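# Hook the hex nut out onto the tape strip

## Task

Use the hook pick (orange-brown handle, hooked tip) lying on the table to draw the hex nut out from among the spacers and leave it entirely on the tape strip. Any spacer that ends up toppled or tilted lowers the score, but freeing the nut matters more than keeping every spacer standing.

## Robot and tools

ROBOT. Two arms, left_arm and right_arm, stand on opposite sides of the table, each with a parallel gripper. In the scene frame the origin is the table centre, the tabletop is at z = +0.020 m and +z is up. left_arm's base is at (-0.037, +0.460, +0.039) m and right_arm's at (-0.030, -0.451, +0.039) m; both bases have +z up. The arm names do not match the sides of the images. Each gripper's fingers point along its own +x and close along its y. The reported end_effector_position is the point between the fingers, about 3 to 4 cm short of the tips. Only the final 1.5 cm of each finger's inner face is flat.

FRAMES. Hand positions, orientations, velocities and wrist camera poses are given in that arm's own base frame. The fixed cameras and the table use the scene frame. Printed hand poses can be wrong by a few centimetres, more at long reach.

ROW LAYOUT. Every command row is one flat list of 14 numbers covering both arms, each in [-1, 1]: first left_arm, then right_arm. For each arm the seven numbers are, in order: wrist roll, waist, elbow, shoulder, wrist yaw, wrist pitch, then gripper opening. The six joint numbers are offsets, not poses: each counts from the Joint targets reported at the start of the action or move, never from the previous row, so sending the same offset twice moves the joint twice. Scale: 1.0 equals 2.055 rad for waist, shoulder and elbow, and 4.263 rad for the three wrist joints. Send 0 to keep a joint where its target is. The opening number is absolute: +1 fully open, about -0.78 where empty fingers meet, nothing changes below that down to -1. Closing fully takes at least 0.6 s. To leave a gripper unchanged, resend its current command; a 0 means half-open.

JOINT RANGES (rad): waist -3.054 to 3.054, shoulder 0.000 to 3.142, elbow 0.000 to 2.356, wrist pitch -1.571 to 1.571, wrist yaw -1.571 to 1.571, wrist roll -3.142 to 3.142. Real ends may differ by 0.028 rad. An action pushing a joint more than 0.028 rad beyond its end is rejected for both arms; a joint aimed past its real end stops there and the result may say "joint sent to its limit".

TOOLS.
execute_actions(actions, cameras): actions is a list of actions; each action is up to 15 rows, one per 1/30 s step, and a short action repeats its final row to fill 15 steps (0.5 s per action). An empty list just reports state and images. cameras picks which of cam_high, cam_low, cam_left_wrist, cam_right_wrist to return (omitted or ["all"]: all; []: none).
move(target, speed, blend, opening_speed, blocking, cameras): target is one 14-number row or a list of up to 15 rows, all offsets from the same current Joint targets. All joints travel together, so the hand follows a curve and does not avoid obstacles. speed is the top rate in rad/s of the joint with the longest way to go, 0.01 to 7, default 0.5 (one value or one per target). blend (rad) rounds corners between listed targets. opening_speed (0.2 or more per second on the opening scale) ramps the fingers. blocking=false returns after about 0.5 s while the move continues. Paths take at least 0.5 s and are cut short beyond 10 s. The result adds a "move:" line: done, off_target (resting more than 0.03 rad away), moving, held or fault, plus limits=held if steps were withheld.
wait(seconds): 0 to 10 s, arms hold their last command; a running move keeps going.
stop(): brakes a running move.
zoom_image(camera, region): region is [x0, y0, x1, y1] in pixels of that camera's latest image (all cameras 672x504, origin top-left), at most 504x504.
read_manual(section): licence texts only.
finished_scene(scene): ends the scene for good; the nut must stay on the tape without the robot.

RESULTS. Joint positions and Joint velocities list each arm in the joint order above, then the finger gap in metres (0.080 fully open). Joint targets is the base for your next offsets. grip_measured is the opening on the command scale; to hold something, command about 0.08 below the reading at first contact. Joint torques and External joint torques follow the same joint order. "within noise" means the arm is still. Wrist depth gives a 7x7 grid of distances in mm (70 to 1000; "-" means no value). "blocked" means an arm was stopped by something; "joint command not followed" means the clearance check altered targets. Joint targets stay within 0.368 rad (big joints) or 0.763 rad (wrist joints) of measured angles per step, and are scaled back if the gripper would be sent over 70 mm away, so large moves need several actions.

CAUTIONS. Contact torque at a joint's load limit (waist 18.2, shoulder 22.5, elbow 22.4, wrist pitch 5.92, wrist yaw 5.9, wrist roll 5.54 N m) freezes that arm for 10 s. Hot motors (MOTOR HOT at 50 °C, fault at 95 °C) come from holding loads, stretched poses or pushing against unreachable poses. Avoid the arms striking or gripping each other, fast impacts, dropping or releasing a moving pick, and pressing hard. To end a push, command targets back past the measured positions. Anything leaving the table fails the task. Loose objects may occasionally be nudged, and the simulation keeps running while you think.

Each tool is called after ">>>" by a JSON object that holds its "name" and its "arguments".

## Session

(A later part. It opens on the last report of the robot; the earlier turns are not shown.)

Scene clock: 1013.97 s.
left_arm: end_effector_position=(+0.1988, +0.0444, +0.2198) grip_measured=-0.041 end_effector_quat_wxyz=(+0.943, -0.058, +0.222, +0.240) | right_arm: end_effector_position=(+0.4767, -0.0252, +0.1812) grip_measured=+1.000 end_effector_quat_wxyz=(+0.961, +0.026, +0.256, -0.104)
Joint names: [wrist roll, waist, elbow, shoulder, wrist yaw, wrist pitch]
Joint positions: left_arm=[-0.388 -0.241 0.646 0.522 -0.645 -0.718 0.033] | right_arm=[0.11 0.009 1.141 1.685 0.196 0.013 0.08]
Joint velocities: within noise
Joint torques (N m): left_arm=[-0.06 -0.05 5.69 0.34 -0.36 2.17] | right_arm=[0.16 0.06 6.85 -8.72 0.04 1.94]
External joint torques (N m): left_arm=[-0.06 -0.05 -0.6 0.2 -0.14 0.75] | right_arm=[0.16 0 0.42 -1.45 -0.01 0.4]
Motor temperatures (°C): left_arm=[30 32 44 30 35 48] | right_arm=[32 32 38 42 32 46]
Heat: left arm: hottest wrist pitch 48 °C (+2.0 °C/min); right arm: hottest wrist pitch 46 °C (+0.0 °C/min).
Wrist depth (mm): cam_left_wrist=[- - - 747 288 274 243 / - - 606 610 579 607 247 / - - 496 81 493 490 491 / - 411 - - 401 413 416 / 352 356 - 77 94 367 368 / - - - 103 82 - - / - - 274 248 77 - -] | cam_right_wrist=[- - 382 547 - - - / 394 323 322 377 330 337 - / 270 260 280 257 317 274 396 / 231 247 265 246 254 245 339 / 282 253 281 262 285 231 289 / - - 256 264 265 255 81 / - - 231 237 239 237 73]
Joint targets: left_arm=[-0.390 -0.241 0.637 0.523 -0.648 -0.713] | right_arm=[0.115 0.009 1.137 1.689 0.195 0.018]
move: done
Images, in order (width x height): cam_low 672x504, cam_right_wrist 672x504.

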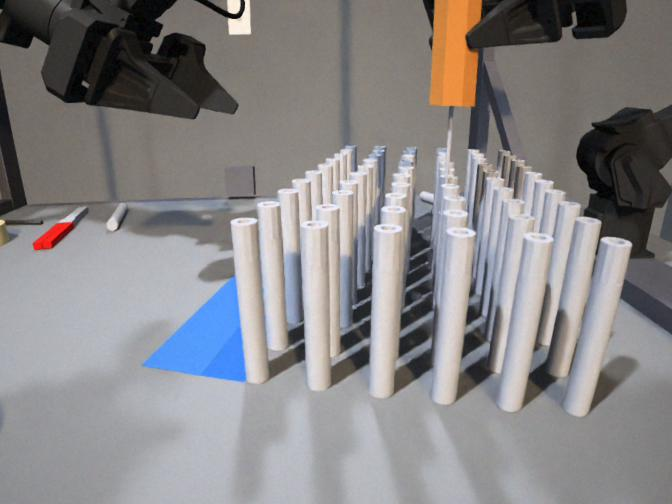

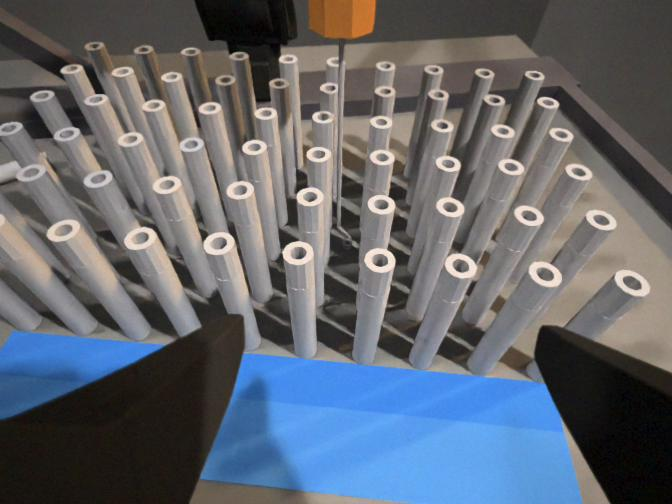

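>>> {"name": "move", "arguments": {"target": [0.00664, 0.0201, -0.0036, -0.00273, 0.00823, 0.00441, -0.15, 0,0,0,0,0,0,1], "speed": 0.08, "cameras": ["cam_low","cam_right_wrist"]}}

>>> {"name": "zoom_image", "arguments": {"camera": "cam_right_wrist", "region": [310, 190, 380, 265]}}

>>> {"name": "zoom_image", "arguments": {"camera": "cam_low", "region": [390, 260, 460, 320]}}

Scene clock: 1031.70 s.
left_arm: end_effector_position=(+0.2004, +0.0472, +0.2184) grip_measured=-0.041 end_effector_quat_wxyz=(+0.943, -0.060, +0.223, +0.240) | right_arm: end_effector_position=(+0.4767, -0.0252, +0.1812) grip_measured=+1.000 end_effector_quat_wxyz=(+0.961, +0.026, +0.256, -0.104)
Joint names: [wrist roll, waist, elbow, shoulder, wrist yaw, wrist pitch]
Joint positions: left_arm=[-0.368 -0.202 0.639 0.522 -0.613 -0.7 0.033] | right_arm=[0.11 0.009 1.141 1.685 0.196 0.013 0.08]
Joint velocities: within noise
Joint torques (N m): left_arm=[0.2 0.29 5.66 -0.19 -0.28 2.2] | right_arm=[0.15 0.07 6.85 -8.69 0.03 1.94]
External joint torques (N m): left_arm=[0.2 0.29 -0.73 -0.29 -0.07 0.73] | right_arm=[0.15 0.02 0.42 -1.39 -0.03 0.4]
Motor temperatures (°C): left_arm=[30 32 41 30 35 50] | right_arm=[32 32 38 42 32 46]
Heat: left arm: hottest wrist pitch 50 °C (+4.0 °C/min); right arm: hottest wrist pitch 46 °C (+0.0 °C/min). Fold the left arm in close to its base, or ease its load, before you think long.
Wrist depth (mm): cam_left_wrist=[- - - 737 289 268 240 / - - 602 600 578 606 243 / - - 495 81 491 489 491 / - 409 - - 398 412 412 / 348 353 - 78 91 365 366 / - - 94 103 82 - - / - - 272 259 78 - -] | cam_right_wrist=[- - 378 329 - - - / 393 323 322 356 329 336 - / 269 259 281 265 316 273 399 / 231 246 262 245 253 245 339 / 283 253 282 262 285 231 289 / - - 258 264 265 254 81 / - - 232 237 238 239 73]
Joint targets: left_arm=[-0.361 -0.200 0.630 0.518 -0.613 -0.695] | right_arm=[0.115 0.009 1.137 1.689 0.195 0.018]
MOTOR HOT: the wrist pitch of the left arm reports 50 °C; the controller stops that arm at 95 °C. To cool a motor, set the load down, stop pushing, or move to a pose that needs little force.
move: done
Images, in order (width x height): cam_low 672x504, cam_right_wrist 672x504.

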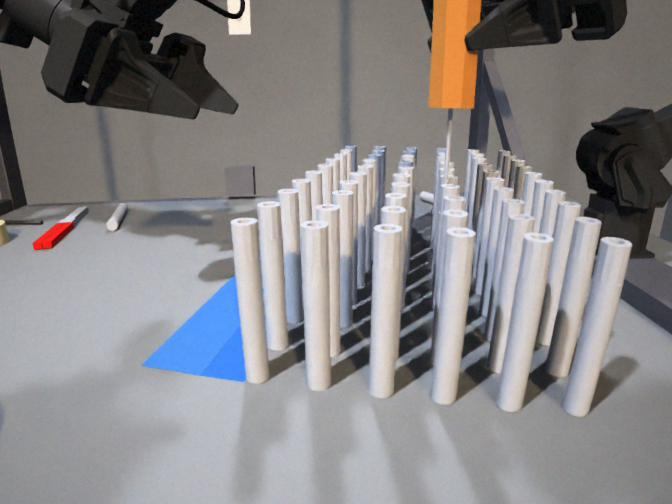

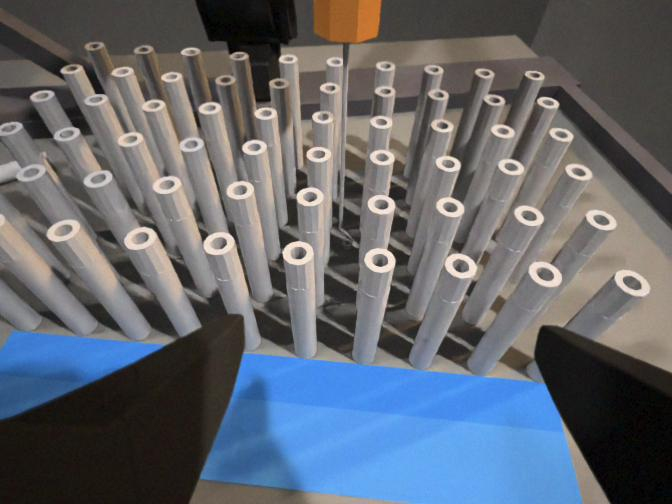

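Scaled by 6.720 from the camera's 672x504 image, which has a finer 960x720 frame.

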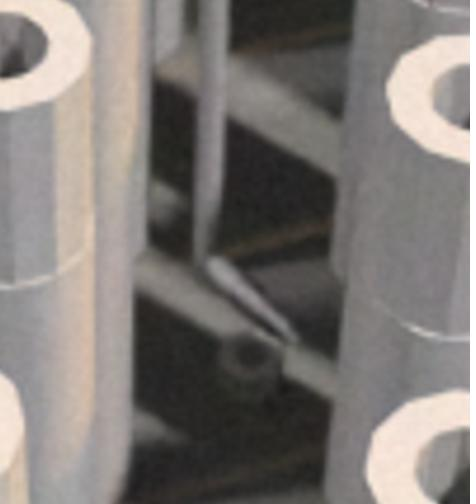

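Scaled by 7.200 from the camera's 672x504 image, which has a finer 960x720 frame.

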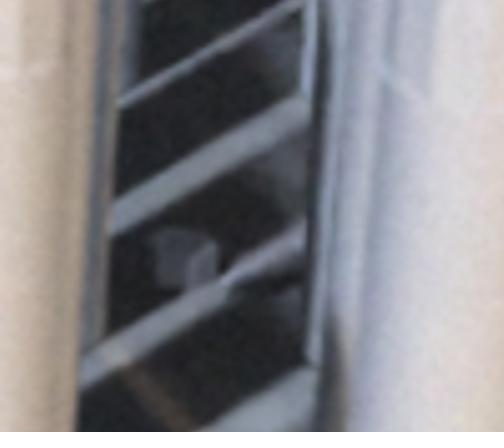

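>>> {"name": "move", "arguments": {"target": [0.00181, 0.00637, 0.00073, 0.01124, 0.00256, 0.00645, -0.15, 0,0,0,0,0,0,1], "speed": 0.06, "cameras": ["cam_low","cam_right_wrist"]}}

>>> {"name": "zoom_image", "arguments": {"camera": "cam_right_wrist", "region": [310, 190, 380, 265]}}

>>> {"name": "zoom_image", "arguments": {"camera": "cam_low", "region": [390, 260, 460, 320]}}

Scene clock: 1046.20 s.
left_arm: end_effector_position=(+0.2051, +0.0474, +0.2192) grip_measured=-0.041 end_effector_quat_wxyz=(+0.943, -0.061, +0.221, +0.240) | right_arm: end_effector_position=(+0.4767, -0.0252, +0.1812) grip_measured=+1.000 end_effector_quat_wxyz=(+0.961, +0.026, +0.256, -0.104)
Joint names: [wrist roll, waist, elbow, shoulder, wrist yaw, wrist pitch]
Joint positions: left_arm=[-0.36 -0.189 0.639 0.539 -0.602 -0.672 0.033] | right_arm=[0.11 0.009 1.141 1.685 0.196 0.013 0.08]
Joint velocities: within noise
Joint torques (N m): left_arm=[0.2 0.25 5.91 0.26 -0.24 2.23] | right_arm=[0.15 0.06 6.85 -8.7 0.03 1.94]
External joint torques (N m): left_arm=[0.2 0.26 -0.49 0.26 -0.05 0.76] | right_arm=[0.15 0.09 0.48 -1.51 -0.03 0.42]
Motor temperatures (°C): left_arm=[30 32 40 30 35 49] | right_arm=[32 32 38 42 32 46]
Heat: left arm: hottest wrist pitch 49 °C (+3.0 °C/min); right arm: hottest wrist pitch 46 °C (+0.0 °C/min). Fold the left arm in close to its base, or ease its load, before you think long.
Wrist depth (mm): cam_left_wrist=[- - - 746 290 266 239 / - - 605 607 579 612 243 / - - 496 81 493 492 488 / - 409 - - 402 414 415 / 349 353 - 77 91 367 366 / - - - 103 82 - - / - - 266 245 84 - -] | cam_right_wrist=[- - 378 239 - - - / 394 321 322 338 331 335 - / 269 259 279 265 317 273 395 / 231 246 263 246 255 245 340 / 283 252 280 262 286 232 289 / - - 257 264 266 255 81 / - - 231 236 238 239 73]
Joint targets: left_arm=[-0.354 -0.187 0.632 0.541 -0.601 -0.667] | right_arm=[0.115 0.009 1.137 1.689 0.195 0.018]
MOTOR HOT: still on. The wrist pitch of the left arm reports 49 °C.
move: done
Images, in order (width x height): cam_low 672x504, cam_right_wrist 672x504.

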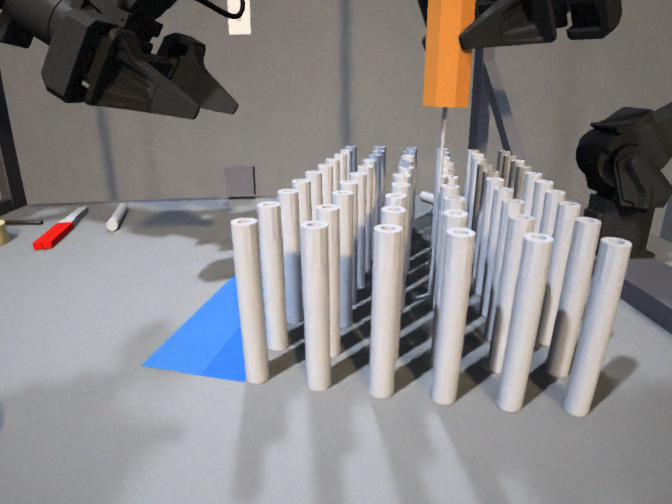

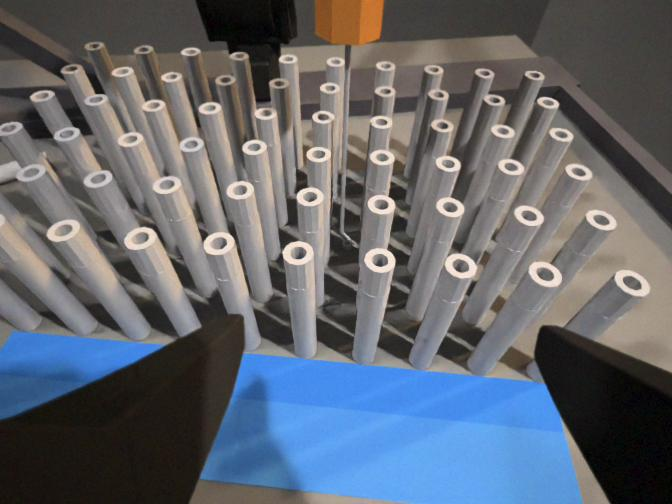

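Scaled by 6.720 from the camera's 672x504 image, which has a finer 960x720 frame.

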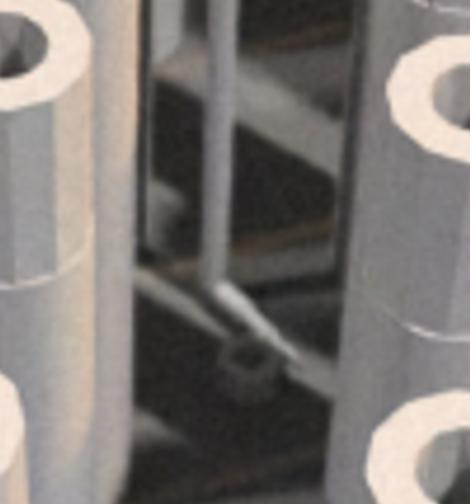

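Scaled by 7.200 from the camera's 672x504 image, which has a finer 960x720 frame.

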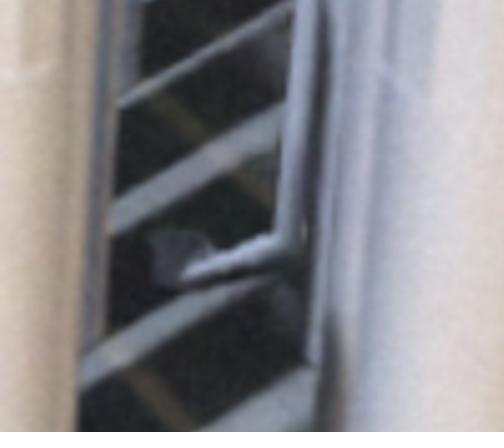

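>>> {"name": "move", "arguments": {"target": [-0.00049, -0.00209, 0.00127, 0.01187, -0.00113, 0.00448, -0.15, 0,0,0,0,0,0,1], "speed": 0.06, "cameras": ["cam_low","cam_right_wrist"]}}

>>> {"name": "zoom_image", "arguments": {"camera": "cam_right_wrist", "region": [310, 190, 380, 265]}}

>>> {"name": "zoom_image", "arguments": {"camera": "cam_low", "region": [390, 260, 460, 320]}}

Scene clock: 1055.53 s.
left_arm: end_effector_position=(+0.2096, +0.0466, +0.2183) grip_measured=-0.041 end_effector_quat_wxyz=(+0.943, -0.060, +0.223, +0.240) | right_arm: end_effector_position=(+0.4767, -0.0252, +0.1812) grip_measured=+1.000 end_effector_quat_wxyz=(+0.961, +0.026, +0.256, -0.104)
Joint names: [wrist roll, waist, elbow, shoulder, wrist yaw, wrist pitch]
Joint positions: left_arm=[-0.36 -0.189 0.639 0.562 -0.603 -0.653 0.033] | right_arm=[0.11 0.009 1.141 1.685 0.196 0.013 0.08]
Joint velocities: within noise
Joint torques (N m): left_arm=[0.11 -0.14 6.3 0.27 -0.4 2.18] | right_arm=[0.16 0.06 6.84 -8.7 0.04 1.94]
External joint torques (N m): left_arm=[0.11 -0.14 -0.15 0.4 -0.2 0.71] | right_arm=[0.16 0.06 0.33 -1.33 -0.03 0.39]
Motor temperatures (°C): left_arm=[30 32 40 30 35 50] | right_arm=[32 32 38 42 32 46]
Heat: left arm: hottest wrist pitch 50 °C (+4.0 °C/min); right arm: hottest wrist pitch 46 °C (+0.0 °C/min). Fold the left arm in close to its base, or ease its load, before you think long.
Wrist depth (mm): cam_left_wrist=[- - - 738 285 265 236 / - - 602 600 575 604 226 / - - 494 81 489 488 484 / - 410 - - 400 411 412 / 351 351 - 74 94 365 365 / - - 94 102 82 - - / - - 265 248 84 - -] | cam_right_wrist=[- - 378 235 - - - / 391 321 322 338 330 337 - / 269 260 280 264 316 273 396 / 231 246 265 247 254 245 340 / 284 253 282 262 285 231 290 / - - 256 263 265 255 81 / - - 232 237 239 238 73]
Joint targets: left_arm=[-0.356 -0.191 0.634 0.565 -0.606 -0.648] | right_arm=[0.115 0.009 1.137 1.689 0.195 0.018]
MOTOR HOT: still on. The wrist pitch of the left arm reports 50 °C.
move: done
Images, in order (width x height): cam_low 672x504, cam_right_wrist 672x504.

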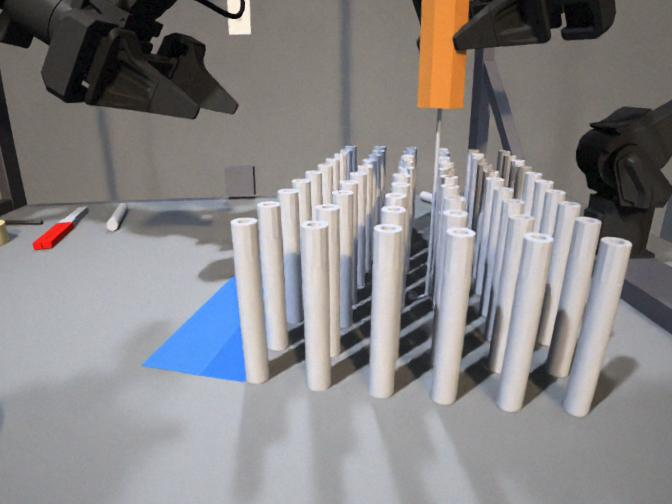

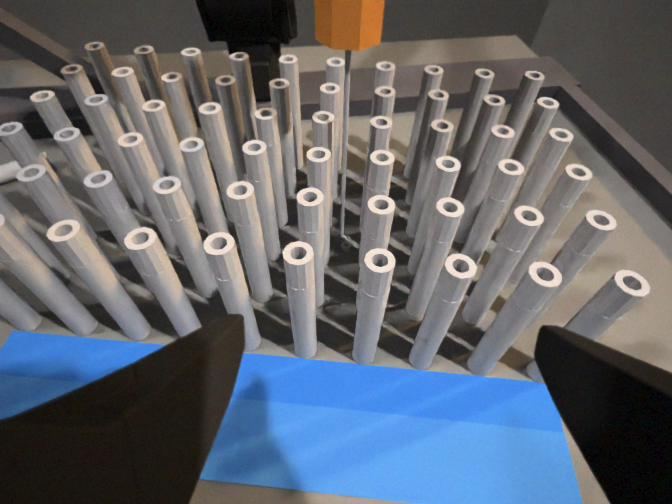

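Scaled by 6.720 from the camera's 672x504 image, which has a finer 960x720 frame.

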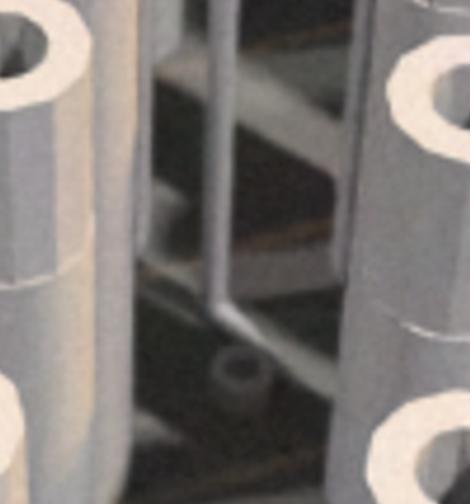

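Scaled by 7.200 from the camera's 672x504 image, which has a finer 960x720 frame.

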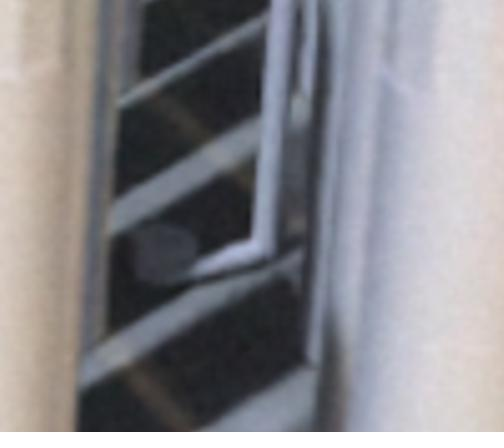

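>>> {"name": "zoom_image", "arguments": {"camera": "cam_right_wrist", "region": [330, 225, 370, 255]}}

>>> {"name": "zoom_image", "arguments": {"camera": "cam_low", "region": [405, 280, 435, 305]}}

Scaled by 12.600 from the camera's 672x504 image, which has a finer 960x720 frame.

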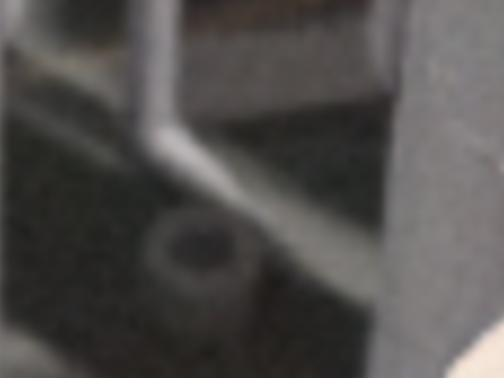

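Scaled by 16.800 from the camera's 672x504 image, which has a finer 960x720 frame.

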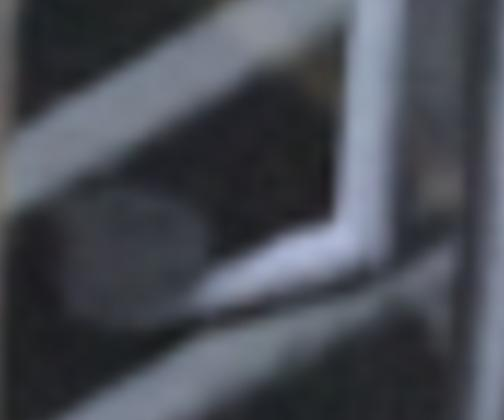

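>>> {"name": "move", "arguments": {"target": [-0.00143, -0.00448, 0.01265, 0.01197, -0.00171, 0.0042, -0.15, 0,0,0,0,0,0,1], "speed": 0.06, "cameras": ["cam_low","cam_right_wrist"]}}

>>> {"name": "zoom_image", "arguments": {"camera": "cam_right_wrist", "region": [325, 220, 375, 260]}}

>>> {"name": "zoom_image", "arguments": {"camera": "cam_low", "region": [400, 275, 440, 305]}}

Scene clock: 1075.03 s.
left_arm: end_effector_position=(+0.2143, +0.0451, +0.2184) grip_measured=-0.041 end_effector_quat_wxyz=(+0.943, -0.057, +0.223, +0.241) | right_arm: end_effector_position=(+0.4767, -0.0252, +0.1812) grip_measured=+1.000 end_effector_quat_wxyz=(+0.961, +0.026, +0.256, -0.104)
Joint names: [wrist roll, waist, elbow, shoulder, wrist yaw, wrist pitch]
Joint positions: left_arm=[-0.36 -0.197 0.642 0.587 -0.611 -0.635 0.033] | right_arm=[0.11 0.009 1.141 1.685 0.196 0.013 0.08]
Joint velocities: within noise
Joint torques (N m): left_arm=[-0.08 -0.21 9.05 0.12 -0.36 2.18] | right_arm=[0.16 0.08 6.84 -8.69 0.04 1.94]
External joint torques (N m): left_arm=[-0.09 -0.21 2.57 0.38 -0.15 0.72] | right_arm=[0.15 0.09 0.36 -1.38 -0.03 0.4]
Motor temperatures (°C): left_arm=[30 32 40 30 35 50] | right_arm=[32 32 38 42 32 47]
Heat: left arm: hottest wrist pitch 50 °C (+2.0 °C/min); right arm: hottest wrist pitch 47 °C (+1.0 °C/min). Fold the left arm in close to its base, or ease its load, before you think long.
Wrist depth (mm): cam_left_wrist=[- - - 735 274 259 232 / - - 601 598 573 601 221 / - - 81 81 486 486 478 / - 411 - - 397 408 409 / 354 353 - 78 94 364 362 / - - - 103 82 - - / - - 239 264 84 - -] | cam_right_wrist=[- - 382 209 - - - / 394 319 322 333 331 336 - / 270 260 281 265 317 273 397 / 231 245 264 245 254 246 338 / 284 253 281 263 286 231 290 / - - 256 263 266 255 81 / - - 230 237 240 239 73]
Joint targets: left_arm=[-0.362 -0.201 0.660 0.590 -0.613 -0.630] | right_arm=[0.115 0.009 1.137 1.689 0.195 0.018]
MOTOR HOT: still on. The wrist pitch of the left arm reports 50 °C.
move: done
Images, in order (width x height): cam_low 672x504, cam_right_wrist 672x504.

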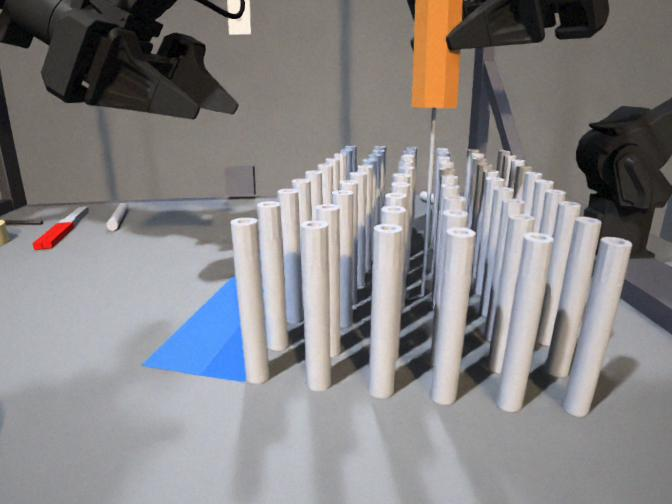

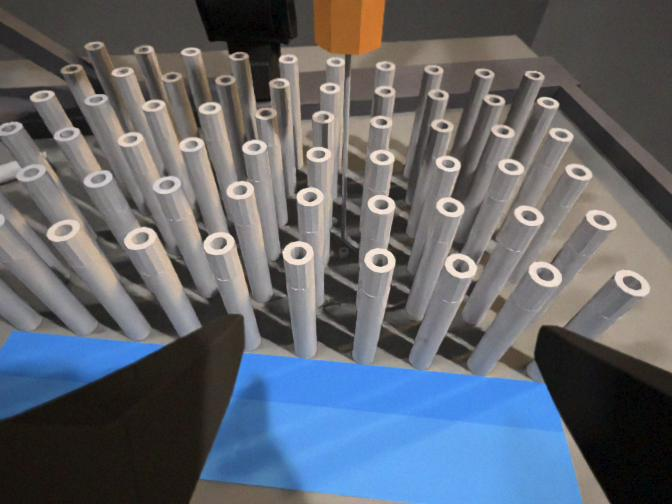

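Scaled by 10.080 from the camera's 672x504 image, which has a finer 960x720 frame.

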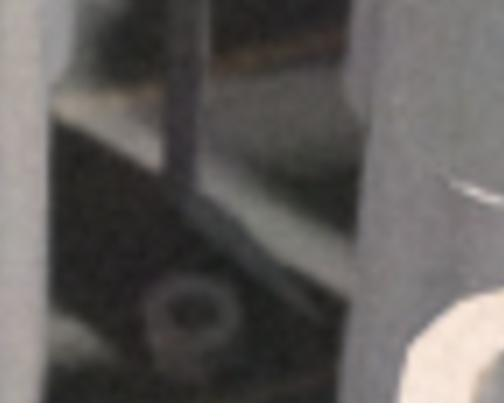

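Scaled by 12.600 from the camera's 672x504 image, which has a finer 960x720 frame.

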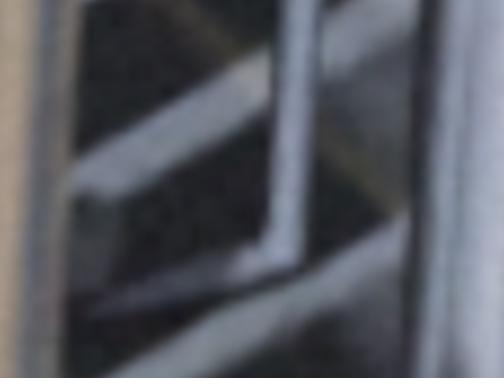

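>>> {"name": "move", "arguments": {"target": [-0.00326, -0.00944, 0.0056, 0.0237, -0.00401, 0.00769, -0.15, 0,0,0,0,0,0,1], "speed": 0.06, "cameras": ["cam_low","cam_right_wrist"]}}

>>> {"name": "zoom_image", "arguments": {"camera": "cam_right_wrist", "region": [320, 220, 380, 275]}}

>>> {"name": "zoom_image", "arguments": {"camera": "cam_low", "region": [390, 275, 430, 305]}}

Scene clock: 1092.17 s.
left_arm: end_effector_position=(+0.2238, +0.0407, +0.2189) grip_measured=-0.041 end_effector_quat_wxyz=(+0.943, -0.056, +0.224, +0.239) | right_arm: end_effector_position=(+0.4767, -0.0252, +0.1812) grip_measured=+1.000 end_effector_quat_wxyz=(+0.961, +0.026, +0.256, -0.104)
Joint names: [wrist roll, waist, elbow, shoulder, wrist yaw, wrist pitch]
Joint positions: left_arm=[-0.371 -0.217 0.651 0.636 -0.625 -0.602 0.033] | right_arm=[0.11 0.009 1.141 1.685 0.196 0.013 0.08]
Joint velocities: within noise
Joint torques (N m): left_arm=[-0.19 -0.16 9.41 -0.25 -0.48 2.19] | right_arm=[0.16 0.06 6.86 -8.69 0.03 1.94]
External joint torques (N m): left_arm=[-0.19 -0.16 2.86 0.31 -0.27 0.73] | right_arm=[0.15 0.07 0.45 -1.47 -0.03 0.41]
Motor temperatures (°C): left_arm=[30 32 44 30 35 49] | right_arm=[32 32 38 42 32 47]
Heat: left arm: hottest wrist pitch 49 °C (+0.0 °C/min); right arm: hottest wrist pitch 47 °C (+1.0 °C/min). Fold the left arm in close to its base, or ease its load, before you think long.
Wrist depth (mm): cam_left_wrist=[- - - 729 257 247 228 / - - 606 598 575 603 219 / - 490 500 81 489 468 472 / 402 410 - - 398 409 411 / 354 343 - 78 94 364 365 / - - - 103 82 - - / - - 187 266 84 - -] | cam_right_wrist=[- - 377 198 - - - / 395 321 321 379 331 335 - / 271 260 280 258 316 274 397 / 230 246 264 243 255 246 338 / 284 253 281 263 286 231 288 / - - 256 264 265 254 81 / - - 232 237 240 239 73]
Joint targets: left_arm=[-0.376 -0.220 0.672 0.639 -0.631 -0.597] | right_arm=[0.115 0.009 1.137 1.689 0.195 0.018]
MOTOR HOT: still on. The wrist pitch of the left arm reports 49 °C.
move: done
Images, in order (width x height): cam_low 672x504, cam_right_wrist 672x504.

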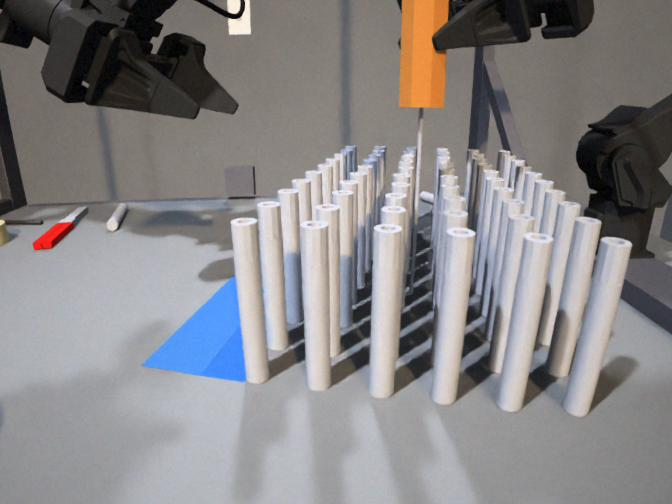

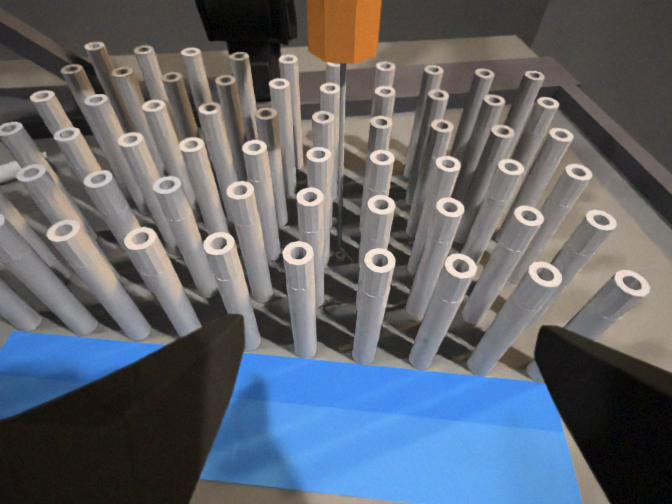

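Scaled by 8.400 from the camera's 672x504 image, which has a finer 960x720 frame.

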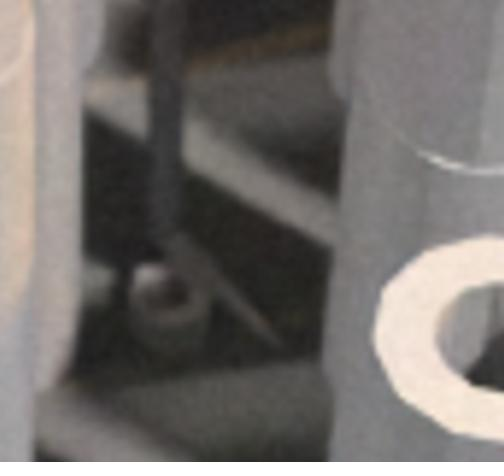

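Scaled by 12.600 from the camera's 672x504 image, which has a finer 960x720 frame.

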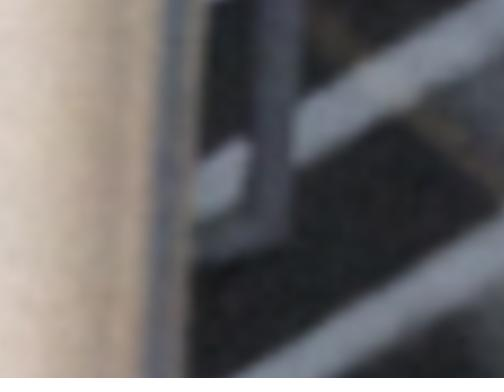

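>>> {"name": "move", "arguments": {"target": [-0.00096, -0.00311, 0.00788, 0.03518, -0.00096, 0.01269, -0.15, 0,0,0,0,0,0,1], "speed": 0.07, "cameras": ["cam_low","cam_right_wrist"]}}

>>> {"name": "zoom_image", "arguments": {"camera": "cam_right_wrist", "region": [315, 230, 375, 285]}}

>>> {"name": "zoom_image", "arguments": {"camera": "cam_low", "region": [360, 265, 430, 315]}}

Scene clock: 1103.87 s.
left_arm: end_effector_position=(+0.2383, +0.0366, +0.2200) grip_measured=-0.041 end_effector_quat_wxyz=(+0.943, -0.057, +0.224, +0.239) | right_arm: end_effector_position=(+0.4767, -0.0252, +0.1812) grip_measured=+1.000 end_effector_quat_wxyz=(+0.961, +0.026, +0.256, -0.104)
Joint names: [wrist roll, waist, elbow, shoulder, wrist yaw, wrist pitch]
Joint positions: left_arm=[-0.375 -0.224 0.667 0.708 -0.629 -0.548 0.033] | right_arm=[0.11 0.009 1.141 1.685 0.196 0.013 0.08]
Joint velocities: within noise
Joint torques (N m): left_arm=[-0.17 -0.17 9.41 -0.52 -0.48 2.2] | right_arm=[0.16 0.07 6.85 -8.7 0.03 1.94]
External joint torques (N m): left_arm=[-0.18 -0.16 2.86 0.37 -0.27 0.77] | right_arm=[0.15 0.05 0.38 -1.4 -0.03 0.4]
Motor temperatures (°C): left_arm=[30 32 43 30 35 50] | right_arm=[32 32 38 42 32 47]
Heat: left arm: hottest wrist pitch 50 °C (+1.0 °C/min); right arm: hottest wrist pitch 47 °C (+1.0 °C/min). Fold the left arm in close to its base, or ease its load, before you think long.
Wrist depth (mm): cam_left_wrist=[- - - 729 244 232 219 / - - 602 599 546 598 204 / - 492 508 81 487 470 473 / 400 411 - - 398 410 408 / 355 355 - 77 94 366 365 / - - 94 103 82 - - / - - 273 265 78 - -] | cam_right_wrist=[- - 377 182 - - - / 395 320 321 345 331 335 - / 271 259 281 265 317 274 396 / 231 246 264 247 254 247 337 / 283 253 284 262 284 231 289 / - - 258 264 265 254 81 / - - 232 238 238 239 73]
Joint targets: left_arm=[-0.380 -0.226 0.688 0.711 -0.635 -0.543] | right_arm=[0.115 0.009 1.137 1.689 0.195 0.018]
MOTOR HOT: still on. The wrist pitch of the left arm reports 50 °C.
move: done
Images, in order (width x height): cam_low 672x504, cam_right_wrist 672x504.

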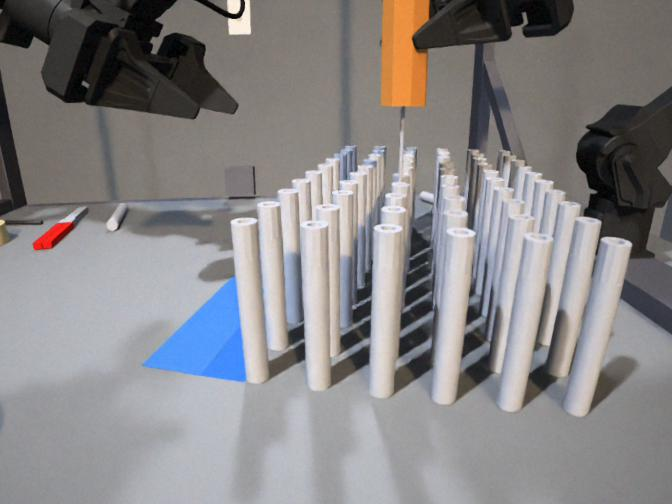

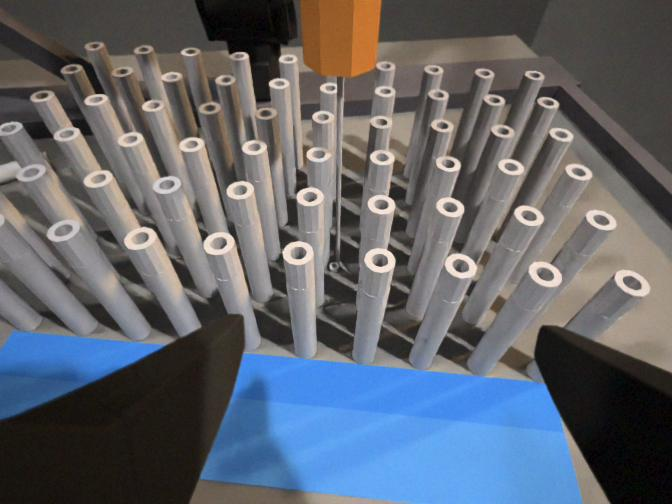

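Scaled by 8.400 from the camera's 672x504 image, which has a finer 960x720 frame.

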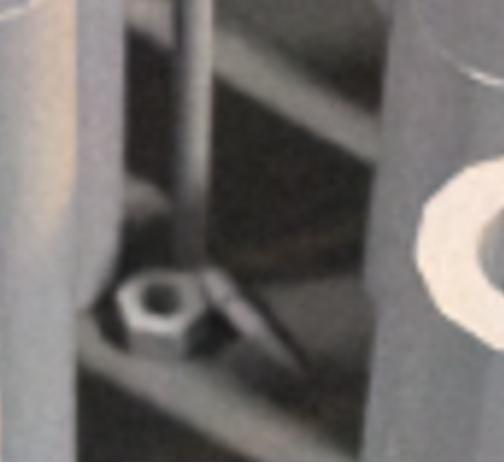

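Scaled by 7.200 from the camera's 672x504 image, which has a finer 960x720 frame.

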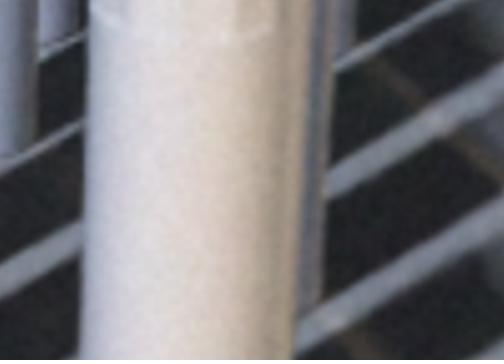

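>>> {"name": "move", "arguments": {"target": [-0.00218, -0.00657, 0.00759, -0.02501, -0.00258, -0.01853, -0.15, 0,0,0,0,0,0,1], "speed": 0.1, "cameras": ["cam_low","cam_right_wrist"]}}

>>> {"name": "zoom_image", "arguments": {"camera": "cam_right_wrist", "region": [315, 210, 375, 275]}}

Scene clock: 1180.23 s.
left_arm: end_effector_position=(+0.2266, +0.0377, +0.2232) grip_measured=-0.041 end_effector_quat_wxyz=(+0.942, -0.054, +0.230, +0.239) | right_arm: end_effector_position=(+0.4767, -0.0252, +0.1812) grip_measured=+1.000 end_effector_quat_wxyz=(+0.961, +0.026, +0.256, -0.104)
Joint names: [wrist roll, waist, elbow, shoulder, wrist yaw, wrist pitch]
Joint positions: left_arm=[-0.384 -0.237 0.684 0.668 -0.64 -0.624 0.033] | right_arm=[0.11 0.009 1.141 1.685 0.196 0.013 0.08]
Joint velocities: within noise
Joint torques (N m): left_arm=[-0.18 -0.19 9.31 -1.41 -0.51 1.93] | right_arm=[0.16 0.08 6.84 -8.7 0.03 1.94]
External joint torques (N m): left_arm=[-0.19 -0.18 2.8 -0.75 -0.29 0.49] | right_arm=[0.16 0.1 0.43 -1.47 -0.03 0.42]
Motor temperatures (°C): left_arm=[30 32 45 30 35 48] | right_arm=[32 32 38 42 32 47]
Heat: left arm: hottest wrist pitch 48 °C (+0.0 °C/min); right arm: hottest wrist pitch 47 °C (+0.0 °C/min). Fold the left arm in close to its base, or ease its load, before you think long.
Wrist depth (mm): cam_left_wrist=[- - - 728 255 244 225 / - - 597 602 570 593 225 / - 495 508 81 484 467 472 / 416 414 - - 398 410 410 / 358 369 - 78 94 365 364 / - - - 103 82 - - / - - 206 270 78 - -] | cam_right_wrist=[- - 379 195 - - - / 395 321 324 356 332 338 - / 269 260 280 262 316 273 400 / 230 246 265 246 255 246 338 / 283 254 284 262 285 231 291 / - - 257 263 265 255 81 / - - 230 237 238 240 73]
Joint targets: left_arm=[-0.389 -0.240 0.704 0.660 -0.646 -0.622] | right_arm=[0.115 0.009 1.137 1.689 0.195 0.018]
MOTOR HOT: still on. The wrist pitch of the left arm reports 48 °C.
move: done
Images, in order (width x height): cam_low 672x504, cam_right_wrist 672x504.

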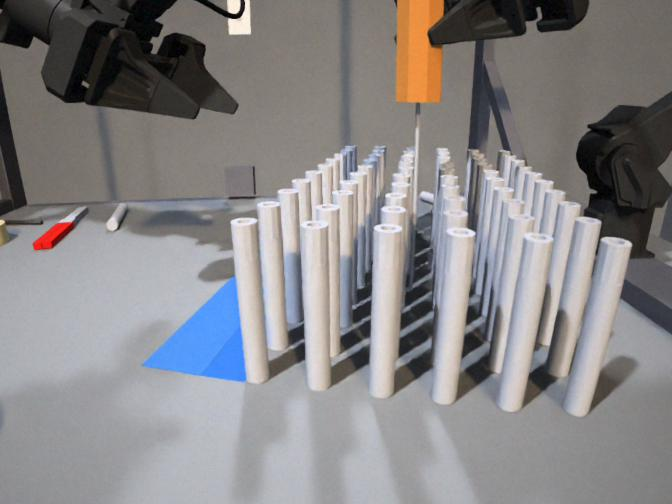

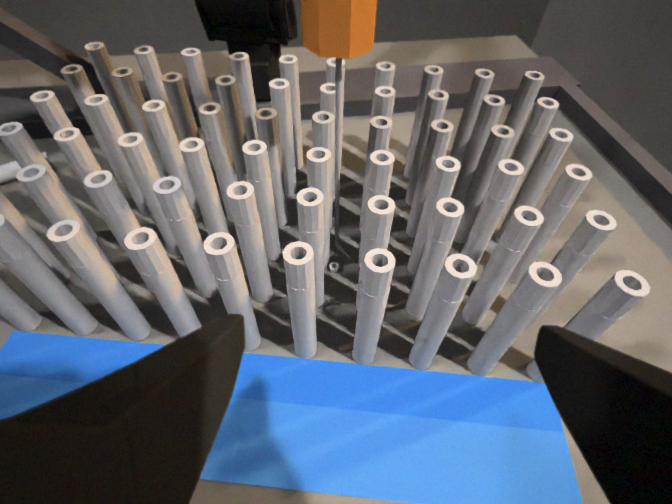

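Scaled by 7.754 from the camera's 672x504 image, which has a finer 960x720 frame.

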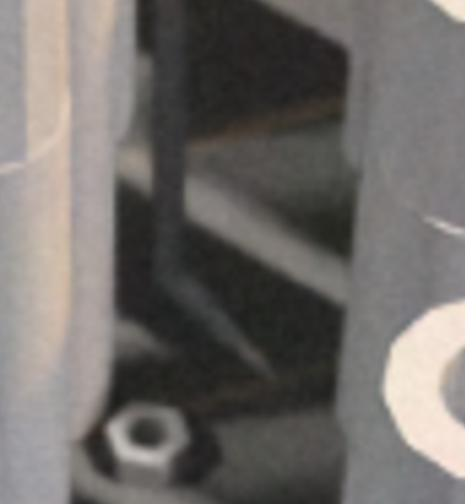

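>>> {"name": "move", "arguments": {"target": [-0.05914, -0.0674, 0.03105, 0.06589, -0.0528, -0.02426, -0.15, 0,0,0,0,0,0,1], "speed": 0.15, "cameras": ["cam_low","cam_right_wrist"]}}

>>> {"name": "zoom_image", "arguments": {"camera": "cam_right_wrist", "region": [315, 210, 375, 275]}}

Scene clock: 1196.20 s.
left_arm: end_effector_position=(+0.2286, +0.0328, +0.2253) grip_measured=-0.041 end_effector_quat_wxyz=(+0.922, -0.074, +0.221, +0.308) | right_arm: end_effector_position=(+0.4767, -0.0252, +0.1812) grip_measured=+1.000 end_effector_quat_wxyz=(+0.961, +0.026, +0.256, -0.104)
Joint names: [wrist roll, waist, elbow, shoulder, wrist yaw, wrist pitch]
Joint positions: left_arm=[-0.636 -0.376 0.748 0.792 -0.863 -0.727 0.033] | right_arm=[0.11 0.009 1.141 1.685 0.196 0.013 0.08]
Joint velocities: within noise
Joint torques (N m): left_arm=[-0.16 -0.18 9.17 -0.73 -0.7 1.61] | right_arm=[0.17 0.07 6.85 -8.7 0.04 1.94]
External joint torques (N m): left_arm=[-0.16 -0.19 2.79 0.41 -0.35 0.37] | right_arm=[0.16 0.01 0.38 -1.37 -0.01 0.39]
Motor temperatures (°C): left_arm=[30 32 46 30 35 49] | right_arm=[32 32 38 42 32 47]
Heat: left arm: hottest wrist pitch 49 °C (+1.0 °C/min); right arm: hottest wrist pitch 47 °C (+0.0 °C/min). Fold the left arm in close to its base, or ease its load, before you think long.
Wrist depth (mm): cam_left_wrist=[943 - - - 700 241 220 / - - - 613 585 584 554 / - - 81 81 498 493 446 / - 409 - - 405 417 418 / 361 361 - 77 94 370 370 / - - - 103 82 - - / - - 212 260 78 - -] | cam_right_wrist=[- - 385 195 - - - / 393 321 322 354 328 334 - / 269 259 281 263 317 273 396 / 231 246 263 246 254 246 338 / 283 252 281 261 285 232 290 / - - 256 265 267 254 81 / - - 231 238 239 239 73]
Joint targets: left_arm=[-0.641 -0.378 0.767 0.795 -0.871 -0.726] | right_arm=[0.115 0.009 1.137 1.689 0.195 0.018]
MOTOR HOT: still on. The wrist pitch of the left arm reports 49 °C.
move: done
Images, in order (width x height): cam_low 672x504, cam_right_wrist 672x504.

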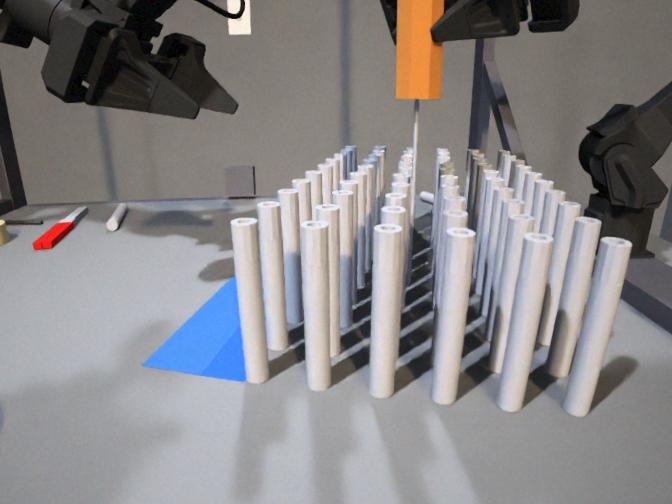

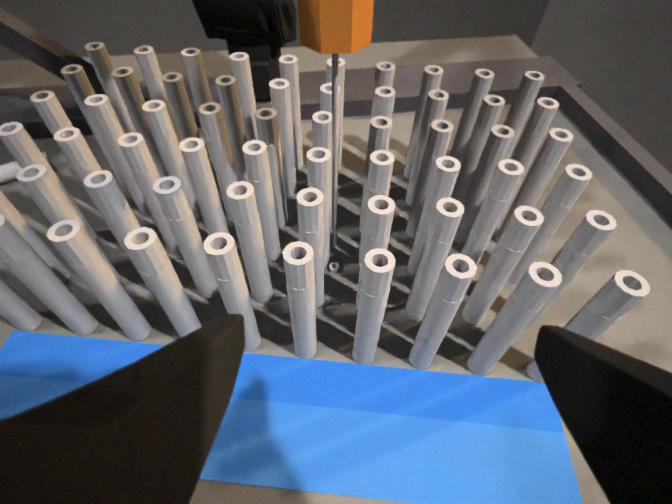

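Scaled by 7.754 from the camera's 672x504 image, which has a finer 960x720 frame.

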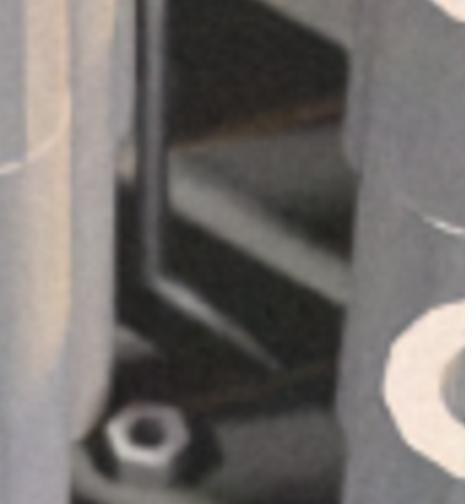

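>>> {"name": "move", "arguments": {"target": [-0.07065, -0.03742, 0.04725, 0.08214, -0.03354, -0.04039, -0.15, 0,0,0,0,0,0,1], "speed": 0.15, "cameras": ["cam_high","cam_right_wrist"]}}

>>> {"name": "zoom_image", "arguments": {"camera": "cam_right_wrist", "region": [315, 210, 375, 275]}}

Scene clock: 1202.70 s.
left_arm: end_effector_position=(+0.2331, +0.0279, +0.2260) grip_measured=-0.041 end_effector_quat_wxyz=(+0.897, -0.092, +0.214, +0.376) | right_arm: end_effector_position=(+0.4767, -0.0252, +0.1812) grip_measured=+1.000 end_effector_quat_wxyz=(+0.961, +0.026, +0.256, -0.104)
Joint names: [wrist roll, waist, elbow, shoulder, wrist yaw, wrist pitch]
Joint positions: left_arm=[-0.937 -0.453 0.846 0.959 -1.005 -0.898 0.033] | right_arm=[0.11 0.009 1.141 1.685 0.196 0.013 0.08]
Joint velocities: within noise
Joint torques (N m): left_arm=[-0.19 -0.22 8.79 -1.34 -0.9 1.26] | right_arm=[0.16 0.08 6.86 -8.71 0.04 1.95]
External joint torques (N m): left_arm=[-0.2 -0.23 2.58 0.57 -0.42 0.28] | right_arm=[0.15 0.06 0.42 -1.46 -0.02 0.41]
Motor temperatures (°C): left_arm=[30 32 47 30 35 48] | right_arm=[32 32 38 42 32 47]
Heat: left arm: hottest wrist pitch 48 °C (+0.0 °C/min); right arm: hottest wrist pitch 47 °C (+0.0 °C/min). Fold the left arm in close to its base, or ease its load, before you think long.
Wrist depth (mm): cam_left_wrist=[897 - - - - 232 217 / 966 - - 603 586 260 553 / - - 81 81 478 492 496 / - 409 - - 404 415 403 / 362 279 - 77 94 371 370 / - - - 103 82 - - / - - 219 273 78 - -] | cam_right_wrist=[- - 390 192 - - - / 394 322 322 356 330 336 - / 269 260 281 264 316 274 396 / 230 246 263 247 253 245 337 / 283 254 281 263 285 231 290 / - - 257 265 265 255 81 / - - 232 237 238 239 73]
Joint targets: left_arm=[-0.943 -0.455 0.865 0.964 -1.014 -0.898] | right_arm=[0.115 0.009 1.137 1.689 0.195 0.018]
MOTOR HOT: still on. The wrist pitch of the left arm reports 48 °C.
move: done
Images, in order (width x height): cam_high 672x504, cam_right_wrist 672x504.

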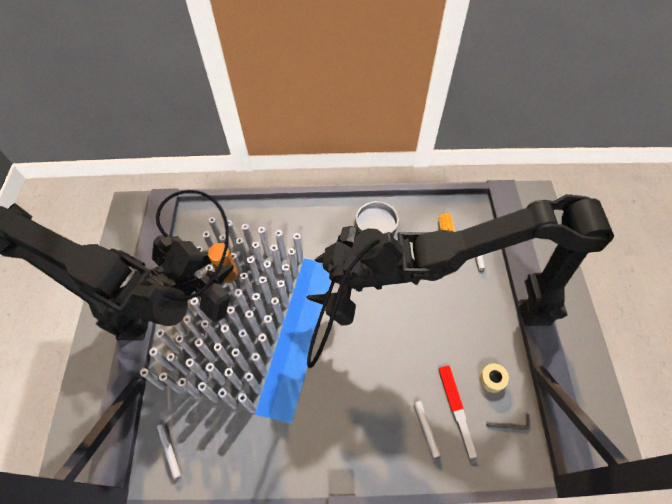

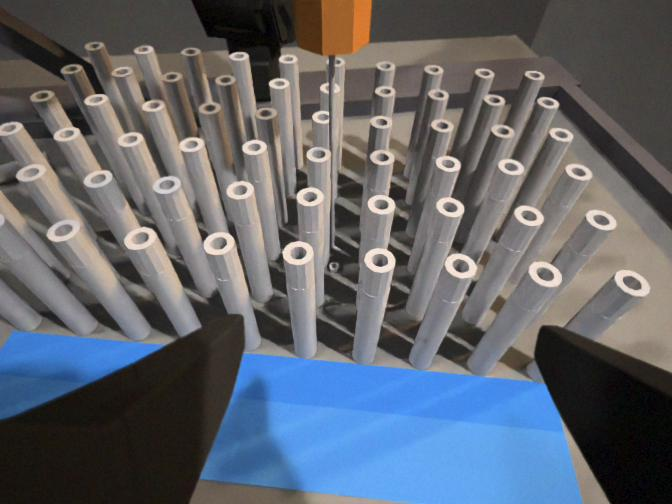

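Scaled by 7.754 from the camera's 672x504 image, which has a finer 960x720 frame.

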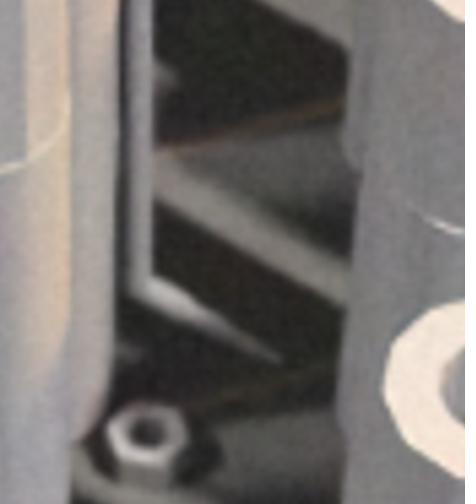

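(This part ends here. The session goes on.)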